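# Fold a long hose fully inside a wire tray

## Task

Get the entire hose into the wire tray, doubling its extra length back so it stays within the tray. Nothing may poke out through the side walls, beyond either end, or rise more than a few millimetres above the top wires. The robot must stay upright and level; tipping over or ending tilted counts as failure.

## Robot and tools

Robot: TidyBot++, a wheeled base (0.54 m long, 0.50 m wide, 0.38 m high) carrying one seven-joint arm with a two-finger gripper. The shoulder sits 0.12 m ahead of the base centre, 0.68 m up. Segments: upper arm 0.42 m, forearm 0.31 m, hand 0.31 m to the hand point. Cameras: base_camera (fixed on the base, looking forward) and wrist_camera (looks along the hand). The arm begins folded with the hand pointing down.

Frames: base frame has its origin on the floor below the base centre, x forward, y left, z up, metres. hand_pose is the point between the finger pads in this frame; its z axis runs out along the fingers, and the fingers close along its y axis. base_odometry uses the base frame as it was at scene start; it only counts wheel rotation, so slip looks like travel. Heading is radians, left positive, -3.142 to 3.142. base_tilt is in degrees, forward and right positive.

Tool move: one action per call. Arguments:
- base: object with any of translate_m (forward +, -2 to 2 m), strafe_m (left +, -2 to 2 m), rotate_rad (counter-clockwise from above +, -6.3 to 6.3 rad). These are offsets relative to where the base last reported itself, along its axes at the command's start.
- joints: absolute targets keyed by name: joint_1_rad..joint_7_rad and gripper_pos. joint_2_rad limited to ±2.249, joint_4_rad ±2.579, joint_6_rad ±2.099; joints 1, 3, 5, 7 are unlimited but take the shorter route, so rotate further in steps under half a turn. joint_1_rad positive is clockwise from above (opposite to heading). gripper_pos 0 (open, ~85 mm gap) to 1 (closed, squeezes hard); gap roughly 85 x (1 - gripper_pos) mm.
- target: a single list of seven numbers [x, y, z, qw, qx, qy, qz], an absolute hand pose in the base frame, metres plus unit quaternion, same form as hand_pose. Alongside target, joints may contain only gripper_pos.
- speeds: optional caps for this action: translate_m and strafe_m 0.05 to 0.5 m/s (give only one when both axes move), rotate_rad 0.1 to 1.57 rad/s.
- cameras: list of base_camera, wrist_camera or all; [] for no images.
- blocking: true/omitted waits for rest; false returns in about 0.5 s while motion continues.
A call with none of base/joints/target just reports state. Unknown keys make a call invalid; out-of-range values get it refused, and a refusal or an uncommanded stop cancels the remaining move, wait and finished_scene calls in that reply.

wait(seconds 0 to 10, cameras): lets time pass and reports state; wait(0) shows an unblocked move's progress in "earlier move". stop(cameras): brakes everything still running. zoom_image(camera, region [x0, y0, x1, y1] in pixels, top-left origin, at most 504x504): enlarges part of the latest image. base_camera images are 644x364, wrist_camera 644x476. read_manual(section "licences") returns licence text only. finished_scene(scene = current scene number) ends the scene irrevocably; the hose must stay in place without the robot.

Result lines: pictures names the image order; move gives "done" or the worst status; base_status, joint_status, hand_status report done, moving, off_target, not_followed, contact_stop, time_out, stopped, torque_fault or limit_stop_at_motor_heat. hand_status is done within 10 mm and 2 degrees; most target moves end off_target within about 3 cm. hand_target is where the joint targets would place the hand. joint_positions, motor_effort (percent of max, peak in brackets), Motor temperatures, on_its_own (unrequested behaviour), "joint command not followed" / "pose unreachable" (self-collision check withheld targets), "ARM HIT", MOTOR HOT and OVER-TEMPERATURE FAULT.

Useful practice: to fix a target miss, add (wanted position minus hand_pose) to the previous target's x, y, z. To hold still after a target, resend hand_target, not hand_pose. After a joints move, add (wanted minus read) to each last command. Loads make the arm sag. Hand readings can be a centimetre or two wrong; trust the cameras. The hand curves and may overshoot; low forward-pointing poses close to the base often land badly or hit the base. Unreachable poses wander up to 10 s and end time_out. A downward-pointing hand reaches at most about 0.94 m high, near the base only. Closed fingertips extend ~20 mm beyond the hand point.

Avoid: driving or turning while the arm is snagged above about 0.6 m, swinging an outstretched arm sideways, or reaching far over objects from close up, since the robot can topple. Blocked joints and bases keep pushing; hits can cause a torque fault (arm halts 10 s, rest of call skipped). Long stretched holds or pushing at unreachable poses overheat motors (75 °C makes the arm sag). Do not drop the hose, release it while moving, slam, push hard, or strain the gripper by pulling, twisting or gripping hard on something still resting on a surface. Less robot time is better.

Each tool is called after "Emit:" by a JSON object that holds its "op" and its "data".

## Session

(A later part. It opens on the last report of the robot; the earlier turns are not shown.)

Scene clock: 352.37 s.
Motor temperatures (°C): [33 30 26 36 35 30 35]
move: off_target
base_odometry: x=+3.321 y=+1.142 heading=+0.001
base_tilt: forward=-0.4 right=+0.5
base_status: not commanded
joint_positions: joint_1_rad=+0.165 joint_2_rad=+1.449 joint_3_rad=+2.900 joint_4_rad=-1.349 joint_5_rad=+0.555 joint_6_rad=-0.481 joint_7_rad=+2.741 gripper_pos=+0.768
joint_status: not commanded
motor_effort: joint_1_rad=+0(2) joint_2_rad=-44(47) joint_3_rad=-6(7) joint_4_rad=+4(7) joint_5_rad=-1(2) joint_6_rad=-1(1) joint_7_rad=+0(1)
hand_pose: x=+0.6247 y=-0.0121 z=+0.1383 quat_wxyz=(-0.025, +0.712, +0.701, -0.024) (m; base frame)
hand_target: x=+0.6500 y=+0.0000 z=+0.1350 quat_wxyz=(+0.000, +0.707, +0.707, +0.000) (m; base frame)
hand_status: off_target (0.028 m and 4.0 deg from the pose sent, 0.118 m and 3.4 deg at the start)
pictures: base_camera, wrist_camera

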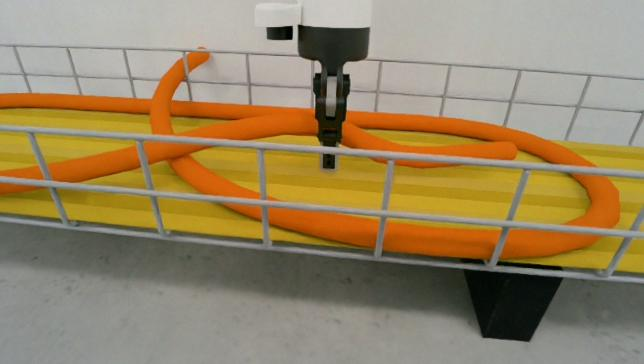

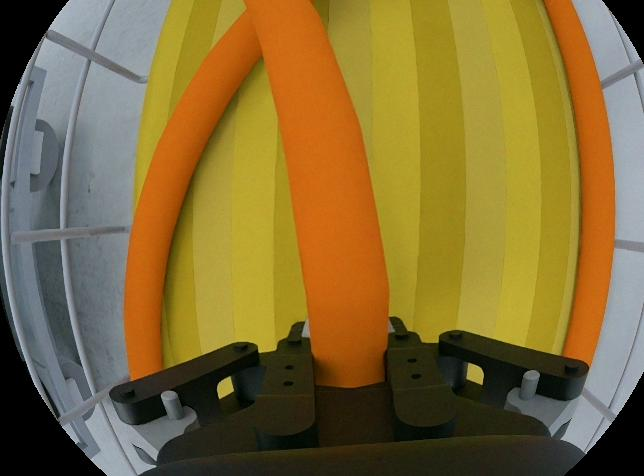

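Emit:
{"op": "move", "data": {"joints": {"gripper_pos": 0.4}, "target": [0.65, 0.0, 0.125, 0, 0.6428, 0.766, 0], "cameras": ["wrist_camera"]}}

Scene clock: 353.30 s.
Motor temperatures (°C): [33 30 26 36 35 30 35]
move: off_target
base_odometry: x=+3.321 y=+1.142 heading=+0.001
base_tilt: forward=-0.4 right=+0.5
base_status: not commanded
joint_positions: joint_1_rad=+0.162 joint_2_rad=+1.466 joint_3_rad=+2.887 joint_4_rad=-1.327 joint_5_rad=+0.603 joint_6_rad=-0.479 joint_7_rad=+2.829 gripper_pos=+0.400
joint_status: all done
motor_effort: joint_1_rad=+1(2) joint_2_rad=-44(45) joint_3_rad=-4(6) joint_4_rad=+6(7) joint_5_rad=+0(1) joint_6_rad=-1(1) joint_7_rad=+0(1)
hand_pose: x=+0.6329 y=-0.0093 z=+0.1324 quat_wxyz=(-0.018, +0.665, +0.746, -0.019) (m; base frame)
hand_target: x=+0.6500 y=+0.0000 z=+0.1250 quat_wxyz=(+0.000, +0.643, +0.766, +0.000) (m; base frame)
hand_status: off_target (0.021 m and 4.5 deg from the pose sent, 0.031 m and 11.6 deg at the start)
pictures: wrist_camera

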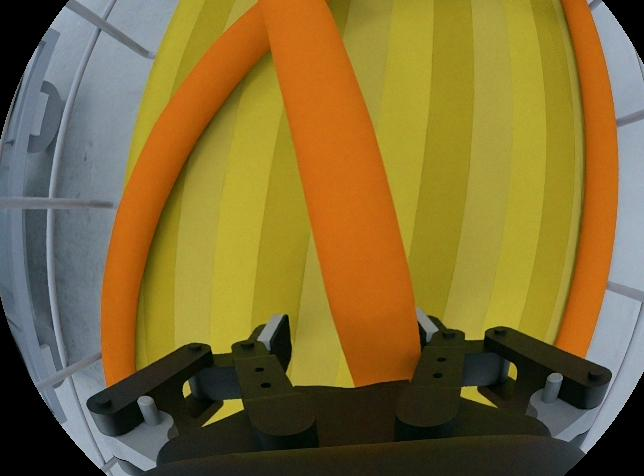

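Emit:
{"op": "move", "data": {"joints": {"gripper_pos": 0.2}, "target": [0.685, 0.0, 0.13, 0, 0.5736, 0.8192, 0], "cameras": ["wrist_camera"]}}

Emit:
{"op": "move", "data": {"target": [0.685, 0.0, 0.25, 0, 0.5299, 0.848, 0], "cameras": ["base_camera", "wrist_camera"]}}

Scene clock: 354.83 s.
Motor temperatures (°C): [33 30 26 36 35 30 35]
move: off_target
base_odometry: x=+3.321 y=+1.142 heading=+0.001
base_tilt: forward=-0.4 right=+0.5
base_status: not commanded
joint_positions: joint_1_rad=+0.162 joint_2_rad=+1.491 joint_3_rad=+2.858 joint_4_rad=-1.183 joint_5_rad=+0.603 joint_6_rad=-0.498 joint_7_rad=+3.040 gripper_pos=+0.200
joint_status: all done
motor_effort: joint_1_rad=+0(1) joint_2_rad=-46(47) joint_3_rad=-6(6) joint_4_rad=+7(8) joint_5_rad=+0(1) joint_6_rad=+1(1) joint_7_rad=+0(1)
hand_pose: x=+0.6993 y=-0.0090 z=+0.1387 quat_wxyz=(+0.019, +0.598, +0.801, +0.015) (m; base frame)
hand_target: x=+0.6850 y=+0.0000 z=+0.1300 quat_wxyz=(+0.000, +0.574, +0.819, +0.000) (m; base frame)
hand_status: off_target (0.019 m and 4.4 deg from the pose sent, 0.053 m and 13.8 deg at the start)
pictures: wrist_camera

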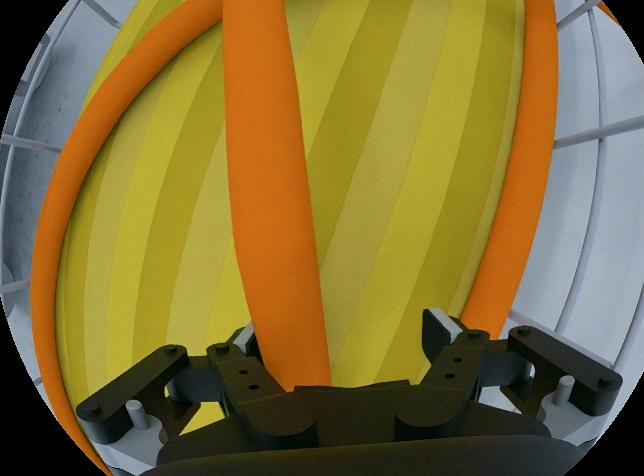

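Scene clock: 356.40 s.
Motor temperatures (°C): [33 30 26 36 35 30 35]
move: off_target
base_odometry: x=+3.321 y=+1.142 heading=+0.001
base_tilt: forward=-0.4 right=+0.5
base_status: not commanded
joint_positions: joint_1_rad=+0.163 joint_2_rad=+1.262 joint_3_rad=+2.801 joint_4_rad=-1.316 joint_5_rad=+0.602 joint_6_rad=-0.587 joint_7_rad=+3.133 gripper_pos=+0.200
joint_status: not commanded
motor_effort: joint_1_rad=+0(2) joint_2_rad=-46(50) joint_3_rad=-6(7) joint_4_rad=+9(10) joint_5_rad=+0(0) joint_6_rad=+1(1) joint_7_rad=+1(1)
hand_pose: x=+0.7139 y=+0.0096 z=+0.2544 quat_wxyz=(+0.032, +0.539, +0.841, +0.020) (m; base frame)
hand_target: x=+0.6850 y=+0.0000 z=+0.2500 quat_wxyz=(+0.000, +0.530, +0.848, +0.000) (m; base frame)
hand_status: off_target (0.031 m and 4.6 deg from the pose sent, 0.113 m and 9.8 deg at the start)
pictures: base_camera, wrist_camera

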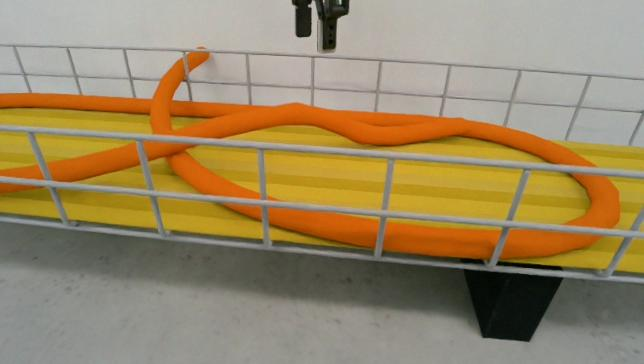

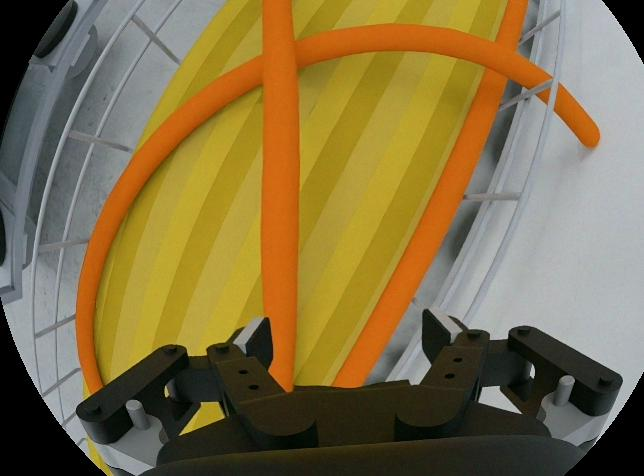

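Emit:
{"op": "move", "data": {"base": {"strafe_m": 0.23}, "target": [0.66, 0.0, 0.36, 0, 1, 0, 0], "cameras": ["base_camera", "wrist_camera"]}}

Scene clock: 359.00 s.
Motor temperatures (°C): [33 30 26 36 34 30 35]
move: off_target
base_odometry: x=+3.321 y=+1.372 heading=+0.000
base_tilt: forward=-0.3 right=+0.5
base_status: done
joint_positions: joint_1_rad=+0.014 joint_2_rad=+0.982 joint_3_rad=+3.147 joint_4_rad=-1.487 joint_5_rad=+0.029 joint_6_rad=-0.607 joint_7_rad=+1.649 gripper_pos=+0.200
joint_status: not commanded
motor_effort: joint_1_rad=+0(4) joint_2_rad=-44(47) joint_3_rad=-1(8) joint_4_rad=+11(11) joint_5_rad=+0(1) joint_6_rad=+1(1) joint_7_rad=+1(2)
hand_pose: x=+0.6849 y=-0.0146 z=+0.3590 quat_wxyz=(+0.012, +0.999, +0.043, +0.032) (m; base frame)
hand_target: x=+0.6600 y=+0.0000 z=+0.3600 quat_wxyz=(+0.000, +1.000, +0.000, +0.000) (m; base frame)
hand_status: off_target (0.029 m and 6.3 deg from the pose sent, 0.119 m and 114.7 deg at the start)
pictures: base_camera, wrist_camera

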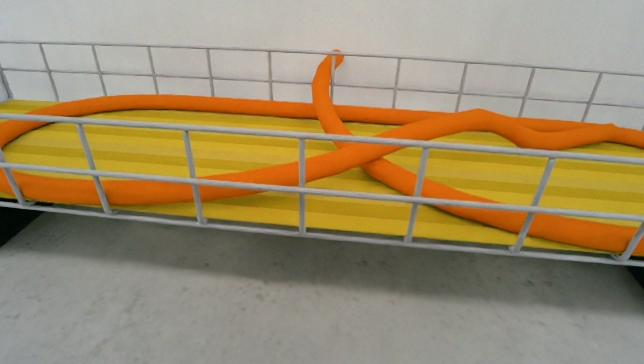

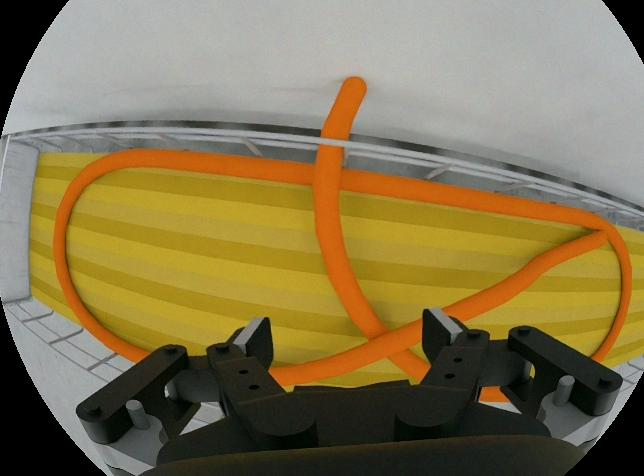

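Emit:
{"op": "move", "data": {"target": [0.695, 0.005, 0.24, 0, 0.9914, 0.1305, 0], "cameras": ["base_camera", "wrist_camera"]}}

Scene clock: 361.07 s.
Motor temperatures (°C): [33 30 26 36 34 30 35]
move: off_target
base_odometry: x=+3.321 y=+1.372 heading=+0.000
base_tilt: forward=-0.4 right=+0.6
base_status: not commanded
joint_positions: joint_1_rad=+0.014 joint_2_rad=+1.252 joint_3_rad=+3.119 joint_4_rad=-1.312 joint_5_rad=+0.029 joint_6_rad=-0.607 joint_7_rad=+1.727 gripper_pos=+0.200
joint_status: not commanded
motor_effort: joint_1_rad=-1(1) joint_2_rad=-46(49) joint_3_rad=-2(2) joint_4_rad=+9(11) joint_5_rad=+0(0) joint_6_rad=+0(1) joint_7_rad=+0(1)
hand_pose: x=+0.6805 y=+0.0018 z=+0.2392 quat_wxyz=(-0.004, +0.996, +0.087, -0.015) (m; base frame)
hand_target: x=+0.6950 y=+0.0050 z=+0.2400 quat_wxyz=(+0.000, +0.991, +0.131, +0.000) (m; base frame)
hand_status: off_target (0.015 m and 5.4 deg from the pose sent, 0.121 m and 10.9 deg at the start)
pictures: base_camera, wrist_camera

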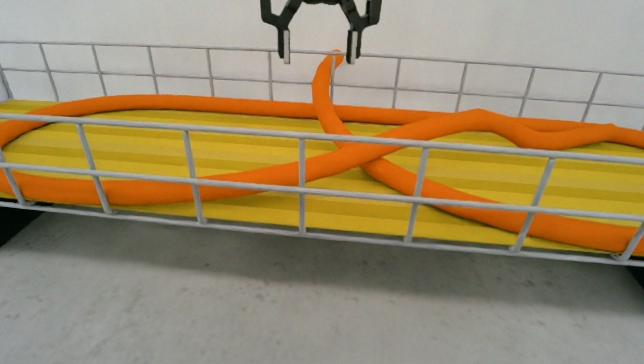

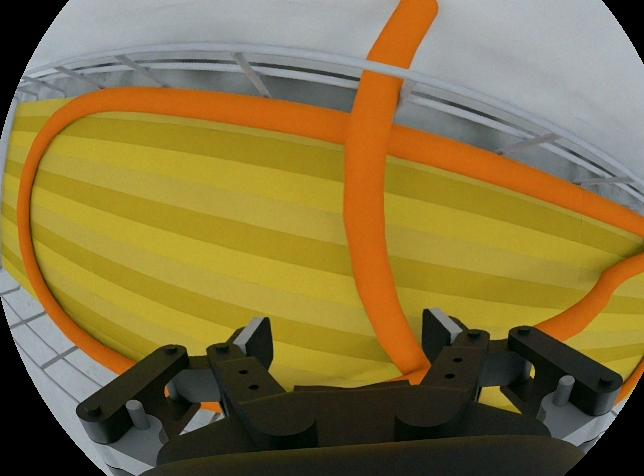

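Emit:
{"op": "move", "data": {"target": [0.725, -0.02, 0.145, 0, 0.9744, 0.225, 0], "cameras": ["base_camera", "wrist_camera"]}}

Scene clock: 362.90 s.
Motor temperatures (°C): [33 30 26 36 34 30 35]
move: off_target
base_odometry: x=+3.321 y=+1.372 heading=+0.000
base_tilt: forward=-0.3 right=+0.6
base_status: not commanded
joint_positions: joint_1_rad=+0.040 joint_2_rad=+1.499 joint_3_rad=+3.092 joint_4_rad=-1.022 joint_5_rad=+0.060 joint_6_rad=-0.607 joint_7_rad=+1.939 gripper_pos=+0.200
joint_status: not commanded
motor_effort: joint_1_rad=+0(2) joint_2_rad=-49(52) joint_3_rad=-3(3) joint_4_rad=+10(11) joint_5_rad=+0(1) joint_6_rad=+1(1) joint_7_rad=+0(1)
hand_pose: x=+0.7259 y=-0.0048 z=+0.1459 quat_wxyz=(-0.006, +0.982, +0.189, +0.008) (m; base frame)
hand_target: x=+0.7250 y=-0.0200 z=+0.1450 quat_wxyz=(+0.000, +0.974, +0.225, +0.000) (m; base frame)
hand_status: off_target (0.015 m and 4.4 deg from the pose sent, 0.106 m and 16.2 deg at the start)
pictures: base_camera, wrist_camera

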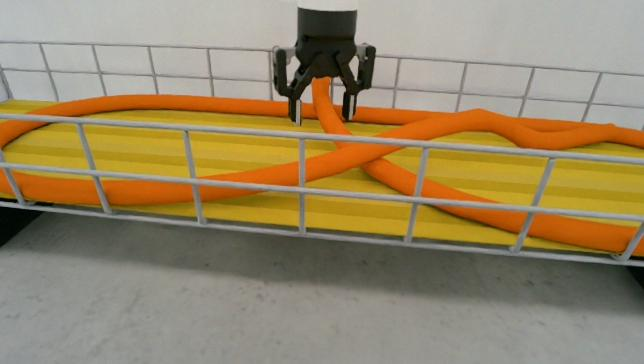

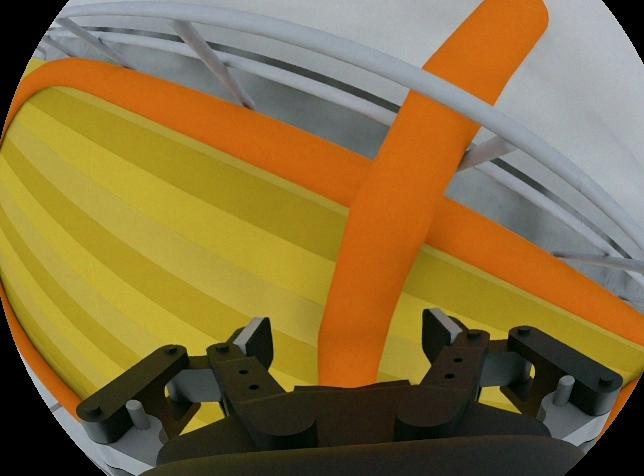

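Emit:
{"op": "move", "data": {"joints": {"gripper_pos": 0.88}, "cameras": ["wrist_camera"]}}

Emit:
{"op": "move", "data": {"target": [0.70, -0.01, 0.26, 0, 0.9744, 0.225, 0], "cameras": ["base_camera", "wrist_camera"]}}

Scene clock: 364.03 s.
Motor temperatures (°C): [33 30 26 36 34 30 35]
move: off_target
base_odometry: x=+3.321 y=+1.372 heading=+0.000
base_tilt: forward=-0.3 right=+0.5
base_status: not commanded
joint_positions: joint_1_rad=+0.040 joint_2_rad=+1.499 joint_3_rad=+3.091 joint_4_rad=-1.021 joint_5_rad=+0.060 joint_6_rad=-0.607 joint_7_rad=+1.940 gripper_pos=+0.744
joint_status: gripper_pos off_target (ended at +0.744, target +0.880)
motor_effort: joint_1_rad=+0(1) joint_2_rad=-49(49) joint_3_rad=-2(3) joint_4_rad=+10(10) joint_5_rad=+0(1) joint_6_rad=+0(1) joint_7_rad=+1(2)
hand_pose: x=+0.7264 y=-0.0043 z=+0.1461 quat_wxyz=(-0.006, +0.982, +0.189, +0.009) (m; base frame)
hand_target: x=+0.7250 y=-0.0200 z=+0.1450 quat_wxyz=(+0.000, +0.974, +0.225, +0.000) (m; base frame)
hand_status: not commanded
pictures: wrist_camera

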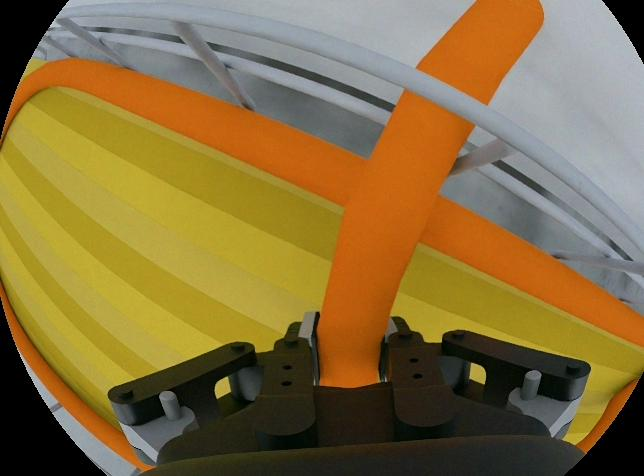

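Scene clock: 365.40 s.
Motor temperatures (°C): [33 30 26 36 34 30 35]
move: off_target
base_odometry: x=+3.321 y=+1.372 heading=+0.000
base_tilt: forward=-0.3 right=+0.5
base_status: not commanded
joint_positions: joint_1_rad=+0.040 joint_2_rad=+1.302 joint_3_rad=+3.075 joint_4_rad=-1.277 joint_5_rad=+0.065 joint_6_rad=-0.607 joint_7_rad=+1.940 gripper_pos=+0.744
joint_status: not commanded
motor_effort: joint_1_rad=+0(2) joint_2_rad=-58(58) joint_3_rad=-2(3) joint_4_rad=+10(12) joint_5_rad=+1(1) joint_6_rad=-1(3) joint_7_rad=+0(2)
hand_pose: x=+0.6792 y=+0.0071 z=+0.2184 quat_wxyz=(-0.018, +0.980, +0.199, -0.018) (m; base frame)
hand_target: x=+0.7000 y=-0.0100 z=+0.2600 quat_wxyz=(+0.000, +0.974, +0.225, +0.000) (m; base frame)
hand_status: off_target (0.050 m and 4.2 deg from the pose sent, 0.117 m and 4.4 deg at the start)
pictures: base_camera, wrist_camera

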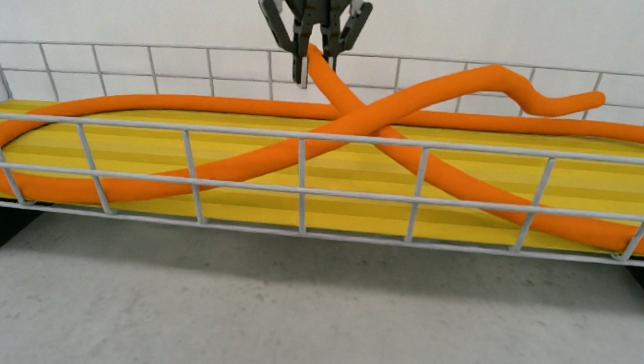

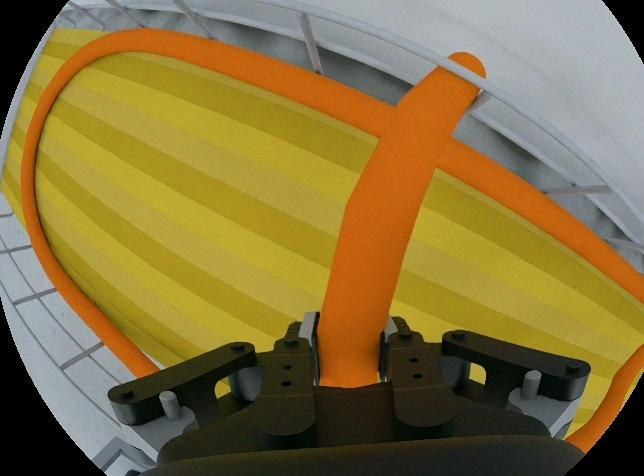

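Emit:
{"op": "move", "data": {"target": [0.62, -0.02, 0.26, 0, 0.9914, -0.1305, 0], "cameras": ["base_camera", "wrist_camera"]}}

Scene clock: 367.30 s.
Motor temperatures (°C): [33 30 26 36 34 30 35]
move: off_target
base_odometry: x=+3.321 y=+1.372 heading=+0.000
base_tilt: forward=-0.4 right=+0.5
base_status: not commanded
joint_positions: joint_1_rad=+0.026 joint_2_rad=+1.129 joint_3_rad=+3.182 joint_4_rad=-1.561 joint_5_rad=-0.054 joint_6_rad=-0.403 joint_7_rad=+1.520 gripper_pos=+0.745
joint_status: not commanded
motor_effort: joint_1_rad=+0(5) joint_2_rad=-40(58) joint_3_rad=-1(2) joint_4_rad=+1(11) joint_5_rad=-2(2) joint_6_rad=-6(6) joint_7_rad=-1(2)
hand_pose: x=+0.6511 y=-0.0302 z=+0.2675 quat_wxyz=(+0.007, +0.997, -0.071, +0.025) (m; base frame)
hand_target: x=+0.6200 y=-0.0200 z=+0.2600 quat_wxyz=(+0.000, +0.991, -0.131, +0.000) (m; base frame)
hand_status: off_target (0.034 m and 7.4 deg from the pose sent, 0.077 m and 38.1 deg at the start)
pictures: base_camera, wrist_camera

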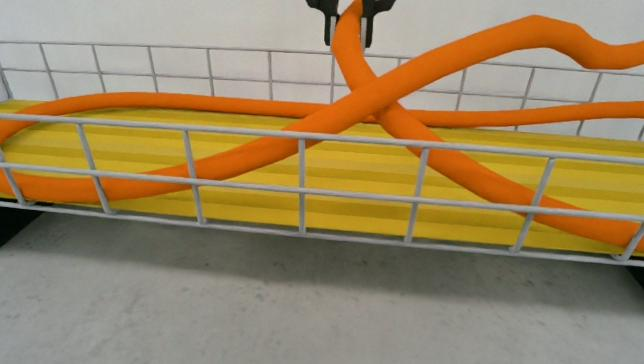

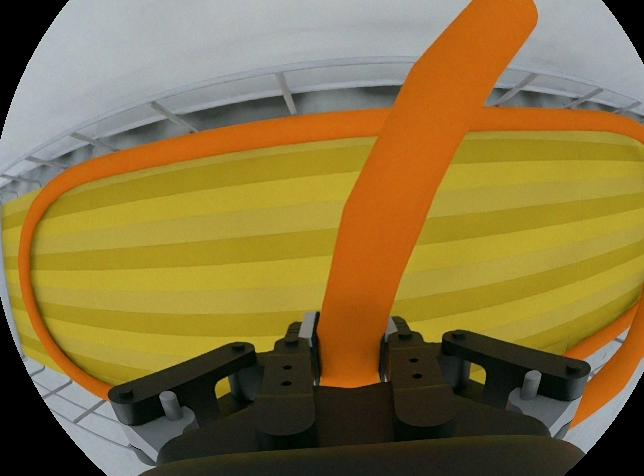

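Emit:
{"op": "move", "data": {"target": [0.57, -0.03, 0.24, 0, 0.9239, -0.3827, 0], "cameras": ["base_camera", "wrist_camera"]}}

Emit:
{"op": "move", "data": {"target": [0.585, -0.03, 0.17, 0, 0.9063, -0.4226, 0], "cameras": ["base_camera", "wrist_camera"]}}

Scene clock: 368.87 s.
Motor temperatures (°C): [33 30 26 36 34 30 35]
move: off_target
base_odometry: x=+3.321 y=+1.372 heading=+0.000
base_tilt: forward=-0.3 right=+0.5
base_status: not commanded
joint_positions: joint_1_rad=+0.026 joint_2_rad=+1.124 joint_3_rad=+3.238 joint_4_rad=-1.699 joint_5_rad=-0.298 joint_6_rad=-0.217 joint_7_rad=+1.266 gripper_pos=+0.745
joint_status: not commanded
motor_effort: joint_1_rad=-2(3) joint_2_rad=-35(40) joint_3_rad=-3(3) joint_4_rad=-4(5) joint_5_rad=-3(3) joint_6_rad=-9(9) joint_7_rad=-2(3)
hand_pose: x=+0.6307 y=-0.0505 z=+0.2561 quat_wxyz=(-0.003, +0.945, -0.321, +0.058) (m; base frame)
hand_target: x=+0.5700 y=-0.0300 z=+0.2400 quat_wxyz=(+0.000, +0.924, -0.383, +0.000) (m; base frame)
hand_status: off_target (0.066 m and 10.0 deg from the pose sent, 0.086 m and 36.9 deg at the start)
pictures: base_camera, wrist_camera

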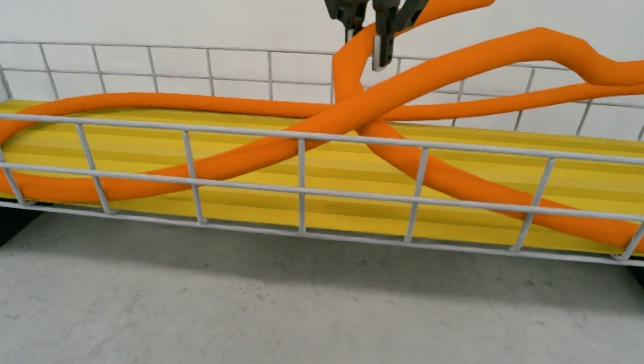

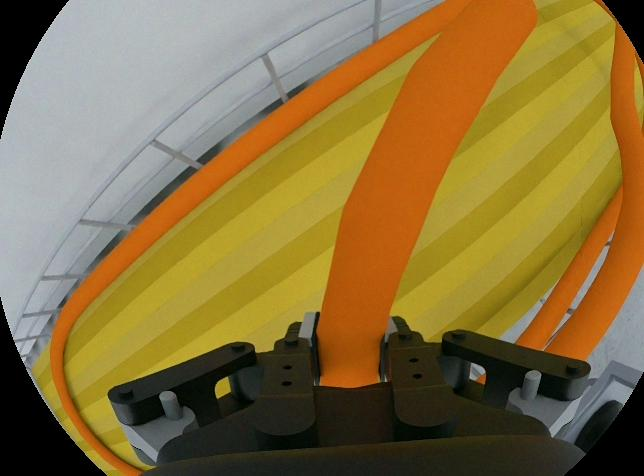

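Scene clock: 369.97 s.
Motor temperatures (°C): [33 30 26 36 34 30 35]
move: off_target
base_odometry: x=+3.321 y=+1.372 heading=+0.000
base_tilt: forward=-0.3 right=+0.5
base_status: not commanded
joint_positions: joint_1_rad=+0.026 joint_2_rad=+1.258 joint_3_rad=+3.238 joint_4_rad=-1.598 joint_5_rad=-0.355 joint_6_rad=-0.191 joint_7_rad=+1.209 gripper_pos=+0.745
joint_status: not commanded
motor_effort: joint_1_rad=-1(2) joint_2_rad=-35(36) joint_3_rad=-1(4) joint_4_rad=-5(6) joint_5_rad=-2(3) joint_6_rad=-8(9) joint_7_rad=-1(3)
hand_pose: x=+0.6399 y=-0.0512 z=+0.2005 quat_wxyz=(-0.005, +0.928, -0.369, +0.055) (m; base frame)
hand_target: x=+0.5850 y=-0.0300 z=+0.1700 quat_wxyz=(+0.000, +0.906, -0.423, +0.000) (m; base frame)
hand_status: off_target (0.066 m and 9.1 deg from the pose sent, 0.100 m and 14.1 deg at the start)
pictures: base_camera, wrist_camera

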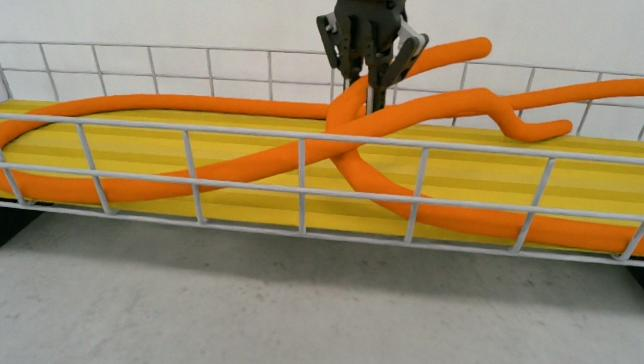

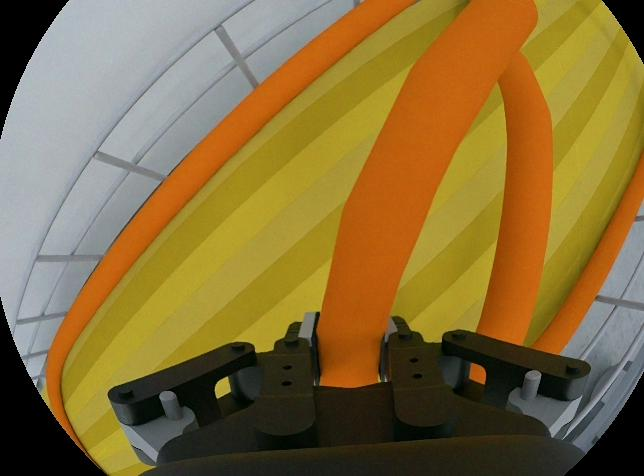

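Emit:
{"op": "move", "data": {"target": [0.60, -0.02, 0.12, 0, 0.8988, -0.4384, 0], "cameras": ["base_camera", "wrist_camera"]}}

Scene clock: 371.17 s.
Motor temperatures (°C): [33 30 26 36 34 30 35]
move: off_target
base_odometry: x=+3.321 y=+1.372 heading=+0.000
base_tilt: forward=-0.3 right=+0.5
base_status: not commanded
joint_positions: joint_1_rad=+0.014 joint_2_rad=+1.377 joint_3_rad=+3.244 joint_4_rad=-1.480 joint_5_rad=-0.370 joint_6_rad=-0.191 joint_7_rad=+1.162 gripper_pos=+0.745
joint_status: not commanded
motor_effort: joint_1_rad=-1(2) joint_2_rad=-36(37) joint_3_rad=-3(4) joint_4_rad=-2(6) joint_5_rad=-3(3) joint_6_rad=-6(8) joint_7_rad=-2(3)
hand_pose: x=+0.6523 y=-0.0486 z=+0.1519 quat_wxyz=(-0.004, +0.920, -0.387, +0.055) (m; base frame)
hand_target: x=+0.6000 y=-0.0200 z=+0.1200 quat_wxyz=(+0.000, +0.899, -0.438, +0.000) (m; base frame)
hand_status: off_target (0.068 m and 9.0 deg from the pose sent, 0.095 m and 10.6 deg at the start)
pictures: base_camera, wrist_camera

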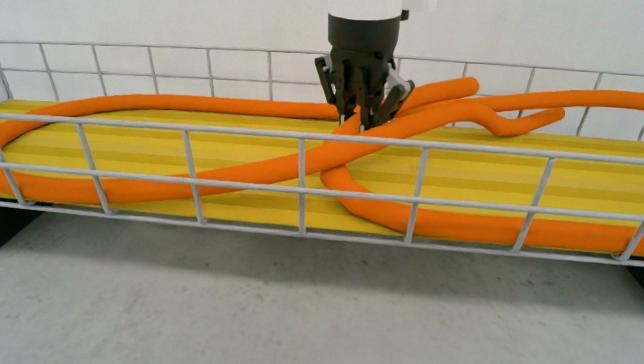

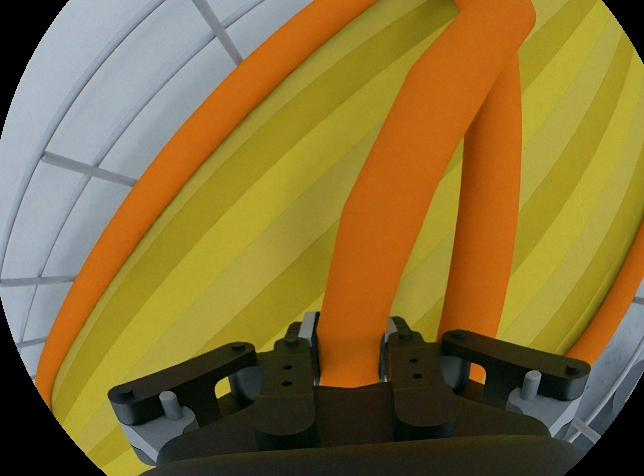

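Emit:
{"op": "move", "data": {"target": [0.59, -0.02, 0.095, 0, 0.8746, -0.4848, 0], "cameras": ["base_camera", "wrist_camera"]}}

Emit:
{"op": "move", "data": {"joints": {"gripper_pos": 0.5}, "cameras": ["base_camera", "wrist_camera"]}}

Scene clock: 372.10 s.
Motor temperatures (°C): [33 30 26 36 34 30 35]
move: off_target
base_odometry: x=+3.321 y=+1.372 heading=+0.000
base_tilt: forward=-0.3 right=+0.5
base_status: not commanded
joint_positions: joint_1_rad=+0.014 joint_2_rad=+1.408 joint_3_rad=+3.249 joint_4_rad=-1.463 joint_5_rad=-0.420 joint_6_rad=-0.175 joint_7_rad=+1.119 gripper_pos=+0.745
joint_status: not commanded
motor_effort: joint_1_rad=-3(3) joint_2_rad=-32(36) joint_3_rad=-6(6) joint_4_rad=-3(4) joint_5_rad=-4(4) joint_6_rad=-6(6) joint_7_rad=-3(3)
hand_pose: x=+0.6521 y=-0.0508 z=+0.1385 quat_wxyz=(-0.007, +0.902, -0.429, +0.058) (m; base frame)
hand_target: x=+0.5900 y=-0.0200 z=+0.0950 quat_wxyz=(+0.000, +0.875, -0.485, +0.000) (m; base frame)
hand_status: off_target (0.082 m and 9.8 deg from the pose sent, 0.089 m and 13.9 deg at the start)
pictures: base_camera, wrist_camera

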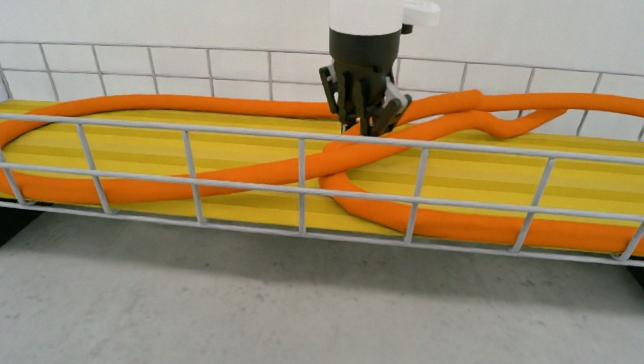

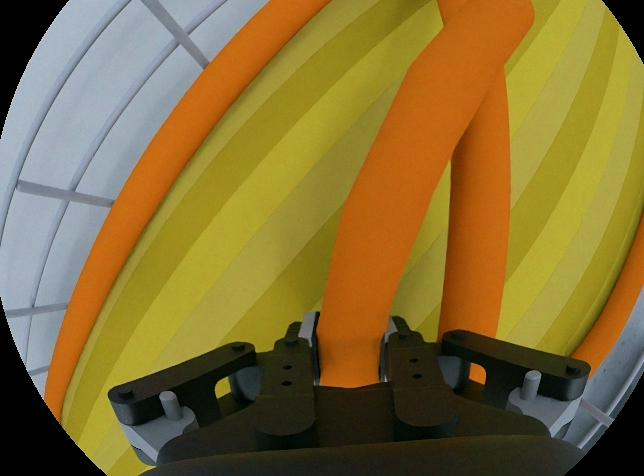

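Scene clock: 372.97 s.
Motor temperatures (°C): [33 30 26 36 34 30 35]
move: done
base_odometry: x=+3.321 y=+1.372 heading=+0.000
base_tilt: forward=-0.3 right=+0.5
base_status: not commanded
joint_positions: joint_1_rad=-0.017 joint_2_rad=+1.424 joint_3_rad=+3.212 joint_4_rad=-1.457 joint_5_rad=-0.456 joint_6_rad=-0.175 joint_7_rad=+1.094 gripper_pos=+0.500
joint_status: all done
motor_effort: joint_1_rad=+3(5) joint_2_rad=-33(35) joint_3_rad=+2(6) joint_4_rad=-2(6) joint_5_rad=+0(4) joint_6_rad=-3(6) joint_7_rad=+0(3)
hand_pose: x=+0.6489 y=-0.0092 z=+0.1299 quat_wxyz=(-0.027, +0.897, -0.439, +0.045) (m; base frame)
hand_target: x=+0.5900 y=-0.0200 z=+0.0950 quat_wxyz=(+0.000, +0.875, -0.485, +0.000) (m; base frame)
hand_status: not commanded
pictures: base_camera, wrist_camera

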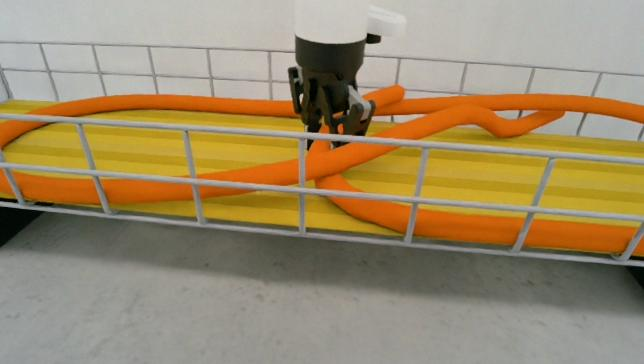

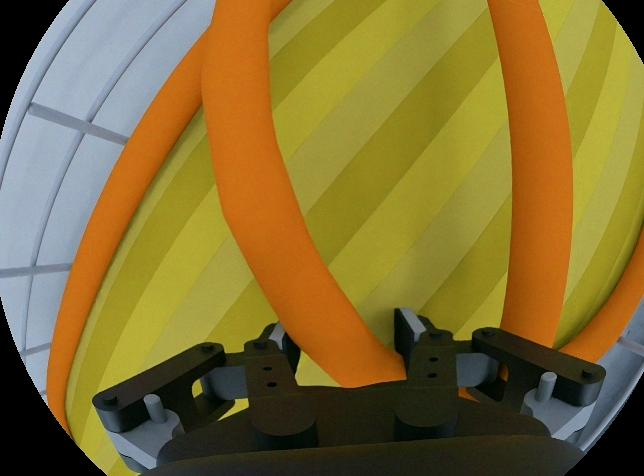

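Emit:
{"op": "move", "data": {"joints": {"gripper_pos": 0.15}, "target": [0.62, -0.03, 0.12, 0, 0.9397, -0.342, 0], "cameras": ["base_camera", "wrist_camera"]}}

Scene clock: 373.97 s.
Motor temperatures (°C): [33 30 26 36 34 30 35]
move: off_target
base_odometry: x=+3.321 y=+1.372 heading=+0.000
base_tilt: forward=-0.3 right=+0.5
base_status: not commanded
joint_positions: joint_1_rad=-0.017 joint_2_rad=+1.424 joint_3_rad=+3.210 joint_4_rad=-1.419 joint_5_rad=-0.358 joint_6_rad=-0.231 joint_7_rad=+1.168 gripper_pos=+0.150
joint_status: all done
motor_effort: joint_1_rad=+4(6) joint_2_rad=-39(40) joint_3_rad=+4(5) joint_4_rad=+0(4) joint_5_rad=+1(1) joint_6_rad=-1(3) joint_7_rad=+1(1)
hand_pose: x=+0.6537 y=-0.0066 z=+0.1325 quat_wxyz=(-0.021, +0.932, -0.361, +0.036) (m; base frame)
hand_target: x=+0.6200 y=-0.0300 z=+0.1200 quat_wxyz=(+0.000, +0.940, -0.342, +0.000) (m; base frame)
hand_status: off_target (0.043 m and 5.3 deg from the pose sent, 0.037 m and 13.6 deg at the start)
pictures: base_camera, wrist_camera

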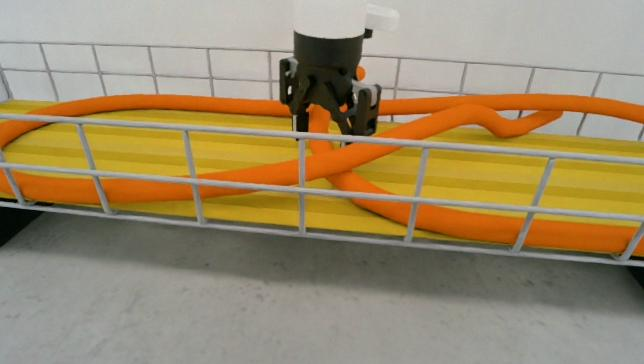

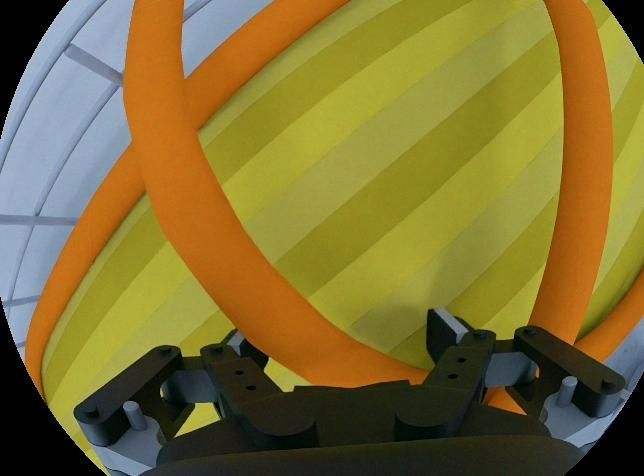

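Emit:
{"op": "move", "data": {"target": [0.665, 0.03, 0.14, 0, 0.9914, 0.1305, 0], "cameras": ["base_camera", "wrist_camera"]}}

Scene clock: 376.30 s.
Motor temperatures (°C): [33 30 26 36 34 30 35]
move: off_target
base_odometry: x=+3.321 y=+1.372 heading=+0.000
base_tilt: forward=-0.4 right=+0.5
base_status: not commanded
joint_positions: joint_1_rad=-0.017 joint_2_rad=+1.429 joint_3_rad=+3.143 joint_4_rad=-1.306 joint_5_rad=+0.026 joint_6_rad=-0.377 joint_7_rad=+1.668 gripper_pos=+0.150
joint_status: not commanded
motor_effort: joint_1_rad=-3(5) joint_2_rad=-47(47) joint_3_rad=-4(5) joint_4_rad=+8(10) joint_5_rad=-1(1) joint_6_rad=+2(2) joint_7_rad=+0(1)
hand_pose: x=+0.6690 y=+0.0073 z=+0.1413 quat_wxyz=(+0.006, +0.997, +0.069, +0.015) (m; base frame)
hand_target: x=+0.6650 y=+0.0300 z=+0.1400 quat_wxyz=(+0.000, +0.991, +0.131, +0.000) (m; base frame)
hand_status: off_target (0.023 m and 7.3 deg from the pose sent, 0.039 m and 57.5 deg at the start)
pictures: base_camera, wrist_camera

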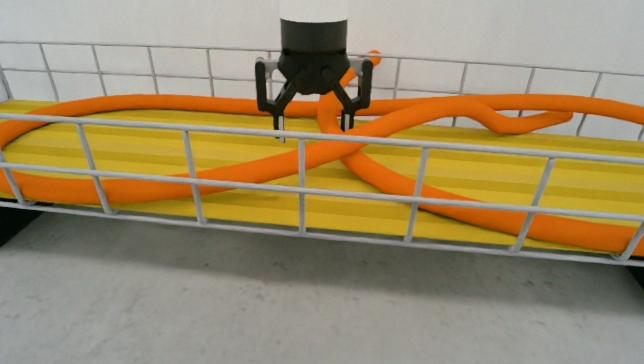

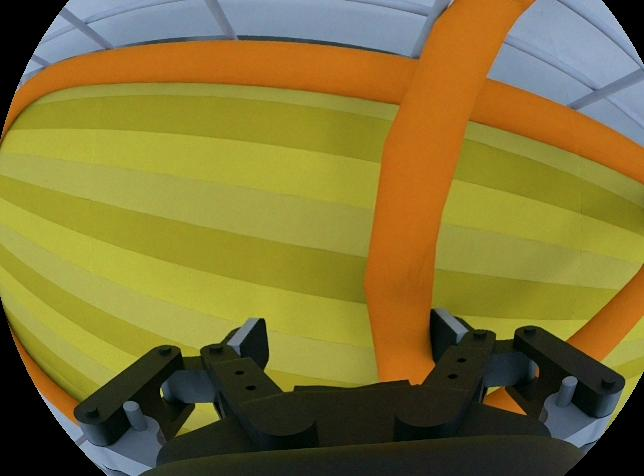

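Emit:
{"op": "move", "data": {"target": [0.665, 0.005, 0.15, 0, 0.9962, 0.0872, 0], "cameras": []}}

Emit:
{"op": "move", "data": {"target": [0.65, 0.0, 0.34, 0, 0.9962, 0.0872, 0], "cameras": ["base_camera", "wrist_camera"]}}

Emit:
{"op": "move", "data": {"base": {"strafe_m": -0.48}, "joints": {"gripper_pos": 0.0}, "cameras": ["base_camera", "wrist_camera"]}}

Scene clock: 377.17 s.
Motor temperatures (°C): [33 30 26 36 34 30 35]
move: off_target
base_odometry: x=+3.321 y=+1.372 heading=+0.000
base_tilt: forward=-0.3 right=+0.5
base_status: not commanded
joint_positions: joint_1_rad=-0.009 joint_2_rad=+1.423 joint_3_rad=+3.137 joint_4_rad=-1.306 joint_5_rad=+0.027 joint_6_rad=-0.378 joint_7_rad=+1.670 gripper_pos=+0.150
joint_status: not commanded
motor_effort: joint_1_rad=-1(4) joint_2_rad=-46(47) joint_3_rad=-3(4) joint_4_rad=+8(8) joint_5_rad=-1(1) joint_6_rad=+1(2) joint_7_rad=+1(1)
hand_pose: x=+0.6719 y=+0.0065 z=+0.1446 quat_wxyz=(+0.003, +0.998, +0.067, +0.017) (m; base frame)
hand_target: x=+0.6650 y=+0.0050 z=+0.1500 quat_wxyz=(+0.000, +0.996, +0.087, +0.000) (m; base frame)
hand_status: off_target (0.009 m and 3.1 deg from the pose sent, 0.010 m and 2.7 deg at the start)
pictures: none
No camera images: "cameras" was empty.

Scene clock: 378.80 s.
Motor temperatures (°C): [33 30 26 36 34 30 35]
move: off_target
base_odometry: x=+3.321 y=+1.372 heading=+0.000
base_tilt: forward=-0.4 right=+0.5
base_status: not commanded
joint_positions: joint_1_rad=-0.009 joint_2_rad=+1.005 joint_3_rad=+3.131 joint_4_rad=-1.523 joint_5_rad=+0.027 joint_6_rad=-0.544 joint_7_rad=+1.670 gripper_pos=+0.150
joint_status: not commanded
motor_effort: joint_1_rad=+0(2) joint_2_rad=-43(49) joint_3_rad=-1(3) joint_4_rad=+10(10) joint_5_rad=+0(1) joint_6_rad=+1(1) joint_7_rad=+0(1)
hand_pose: x=+0.6768 y=+0.0083 z=+0.3401 quat_wxyz=(+0.004, +0.997, +0.068, +0.035) (m; base frame)
hand_target: x=+0.6500 y=+0.0000 z=+0.3400 quat_wxyz=(+0.000, +0.996, +0.087, +0.000) (m; base frame)
hand_status: off_target (0.028 m and 4.6 deg from the pose sent, 0.197 m and 3.1 deg at the start)
pictures: base_camera, wrist_camera

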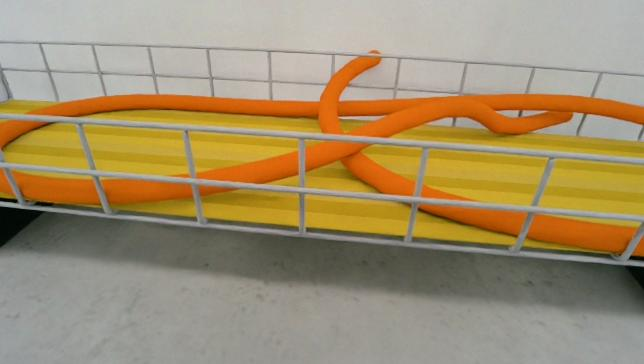

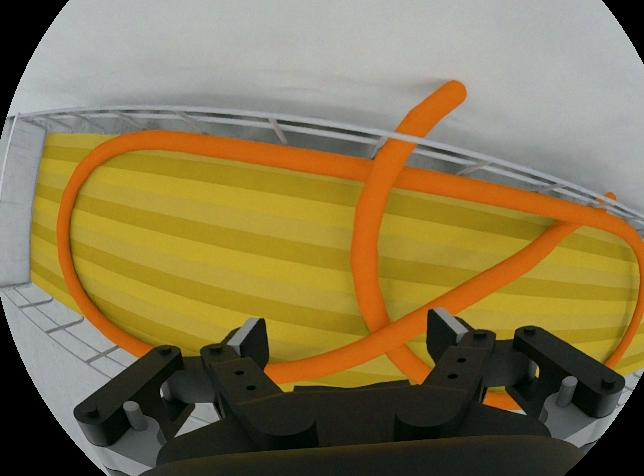

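Scene clock: 381.27 s.
Motor temperatures (°C): [33 30 26 36 34 30 35]
move: done
base_odometry: x=+3.322 y=+0.892 heading=+0.001
base_tilt: forward=-0.3 right=+0.5
base_status: done
joint_positions: joint_1_rad=+0.014 joint_2_rad=+1.004 joint_3_rad=+3.120 joint_4_rad=-1.526 joint_5_rad=+0.027 joint_6_rad=-0.548 joint_7_rad=+1.670 gripper_pos=+0.000
joint_status: all done
motor_effort: joint_1_rad=+0(4) joint_2_rad=-43(44) joint_3_rad=-2(4) joint_4_rad=+10(11) joint_5_rad=+0(1) joint_6_rad=+1(1) joint_7_rad=+0(2)
hand_pose: x=+0.6743 y=+0.0020 z=+0.3400 quat_wxyz=(+0.000, +0.998, +0.059, +0.032) (m; base frame)
hand_target: x=+0.6500 y=+0.0000 z=+0.3400 quat_wxyz=(+0.000, +0.996, +0.087, +0.000) (m; base frame)
hand_status: not commanded
pictures: base_camera, wrist_camera

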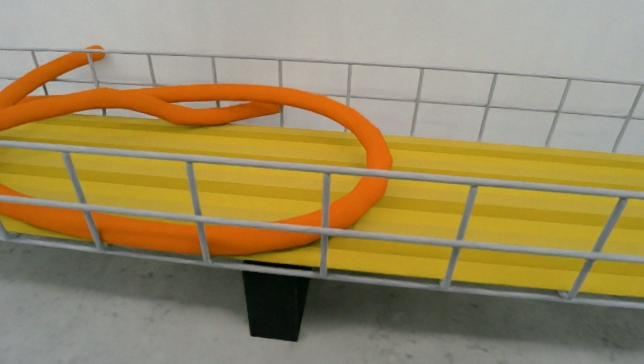

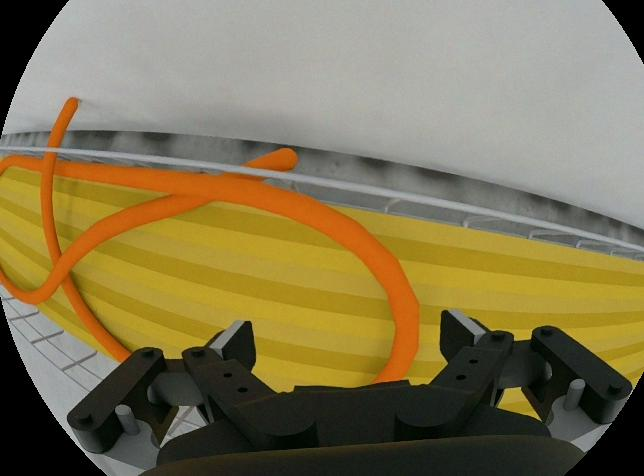

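Emit:
{"op": "move", "data": {"cameras": ["all"]}}

Scene clock: 382.07 s.
Motor temperatures (°C): [33 30 26 36 34 30 35]
base_odometry: x=+3.322 y=+0.892 heading=+0.001
base_tilt: forward=-0.3 right=+0.6
base_status: done
joint_positions: joint_1_rad=+0.014 joint_2_rad=+1.004 joint_3_rad=+3.120 joint_4_rad=-1.526 joint_5_rad=+0.027 joint_6_rad=-0.548 joint_7_rad=+1.670 gripper_pos=+0.000
joint_status: all done
motor_effort: joint_1_rad=-1(4) joint_2_rad=-43(44) joint_3_rad=-2(4) joint_4_rad=+10(11) joint_5_rad=-1(1) joint_6_rad=+1(1) joint_7_rad=+0(2)
hand_pose: x=+0.6743 y=+0.0020 z=+0.3400 quat_wxyz=(+0.000, +0.998, +0.059, +0.032) (m; base frame)
hand_target: x=+0.6500 y=+0.0000 z=+0.3400 quat_wxyz=(+0.000, +0.996, +0.087, +0.000) (m; base frame)
hand_status: not commanded
pictures: base_camera, wrist_camera

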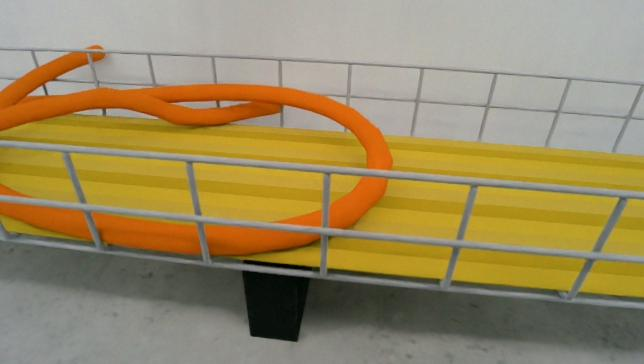

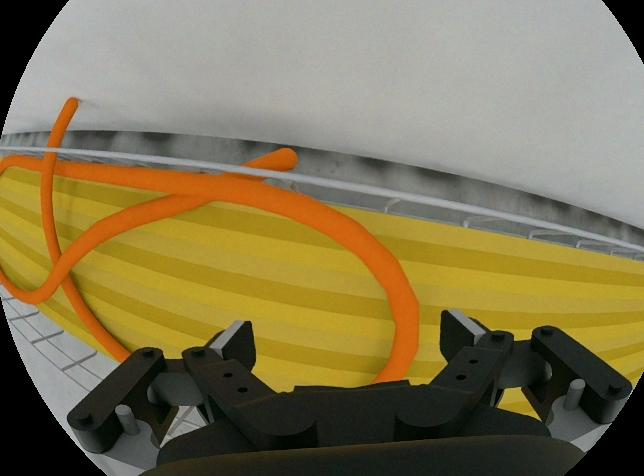

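Emit:
{"op": "move", "data": {"target": [0.635, -0.108, 0.24, 0, 1, 0, 0]}}

Emit:
{"op": "move", "data": {"target": [0.645, -0.108, 0.14, 0, 1, 0, 0]}}

Scene clock: 383.83 s.
Motor temperatures (°C): [33 30 26 36 34 30 35]
move: off_target
base_odometry: x=+3.322 y=+0.892 heading=+0.001
base_tilt: forward=-0.3 right=+0.6
base_status: not commanded
joint_positions: joint_1_rad=+0.213 joint_2_rad=+1.196 joint_3_rad=+3.127 joint_4_rad=-1.517 joint_5_rad=+0.027 joint_6_rad=-0.498 joint_7_rad=+1.693 gripper_pos=+0.000
joint_status: not commanded
motor_effort: joint_1_rad=-1(4) joint_2_rad=-43(47) joint_3_rad=-2(4) joint_4_rad=+6(10) joint_5_rad=+0(1) joint_6_rad=+0(1) joint_7_rad=+0(1)
hand_pose: x=+0.6092 y=-0.1003 z=+0.2394 quat_wxyz=(-0.006, +0.999, -0.031, -0.034) (m; base frame)
hand_target: x=+0.6350 y=-0.1080 z=+0.2400 quat_wxyz=(+0.000, +1.000, +0.000, +0.000) (m; base frame)
hand_status: off_target (0.027 m and 5.3 deg from the pose sent, 0.154 m and 7.7 deg at the start)
pictures: base_camera, wrist_camera

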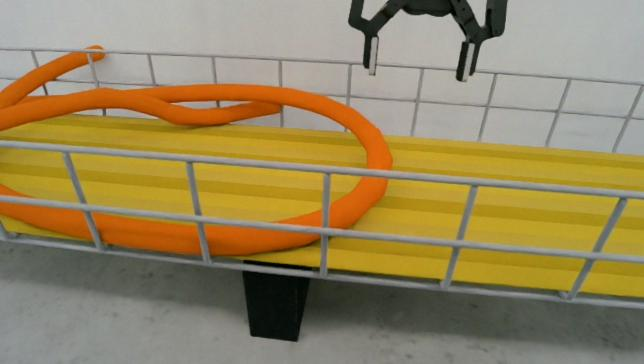

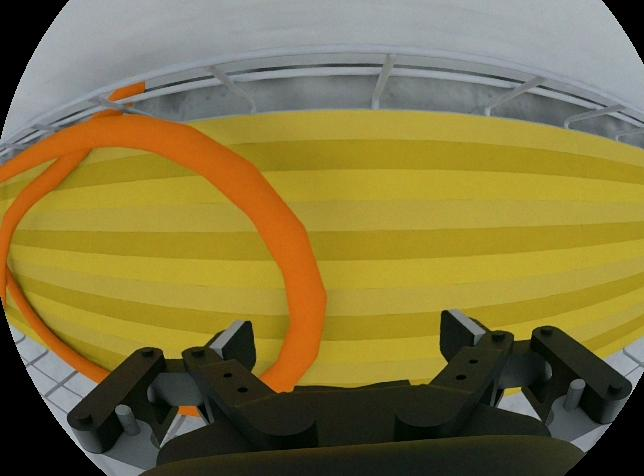

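Scene clock: 385.07 s.
Motor temperatures (°C): [33 30 26 36 34 30 35]
move: off_target
base_odometry: x=+3.322 y=+0.892 heading=+0.001
base_tilt: forward=-0.3 right=+0.5
base_status: not commanded
joint_positions: joint_1_rad=+0.213 joint_2_rad=+1.417 joint_3_rad=+3.127 joint_4_rad=-1.345 joint_5_rad=+0.027 joint_6_rad=-0.451 joint_7_rad=+1.693 gripper_pos=+0.000
joint_status: not commanded
motor_effort: joint_1_rad=+0(1) joint_2_rad=-44(47) joint_3_rad=-1(2) joint_4_rad=+6(8) joint_5_rad=+0(1) joint_6_rad=+0(1) joint_7_rad=+1(1)
hand_pose: x=+0.6188 y=-0.1018 z=+0.1438 quat_wxyz=(-0.008, +0.999, -0.032, -0.035) (m; base frame)
hand_target: x=+0.6450 y=-0.1080 z=+0.1400 quat_wxyz=(+0.000, +1.000, +0.000, +0.000) (m; base frame)
hand_status: off_target (0.027 m and 5.5 deg from the pose sent, 0.106 m and 5.3 deg at the start)
pictures: base_camera, wrist_camera

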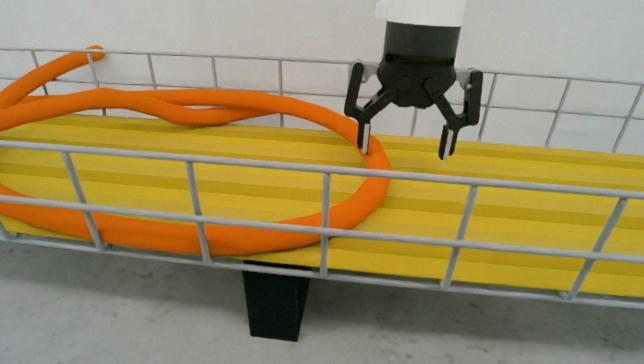

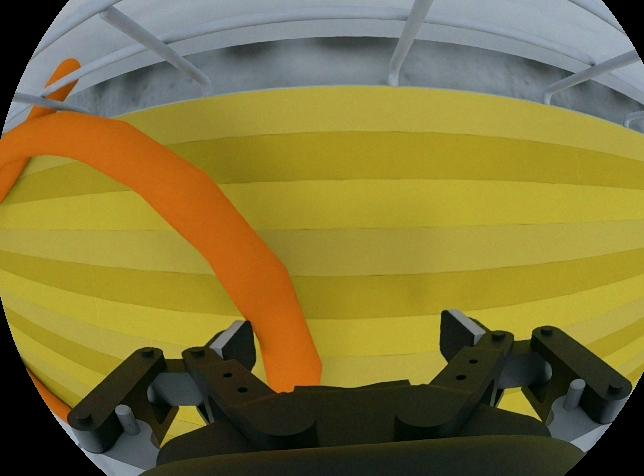

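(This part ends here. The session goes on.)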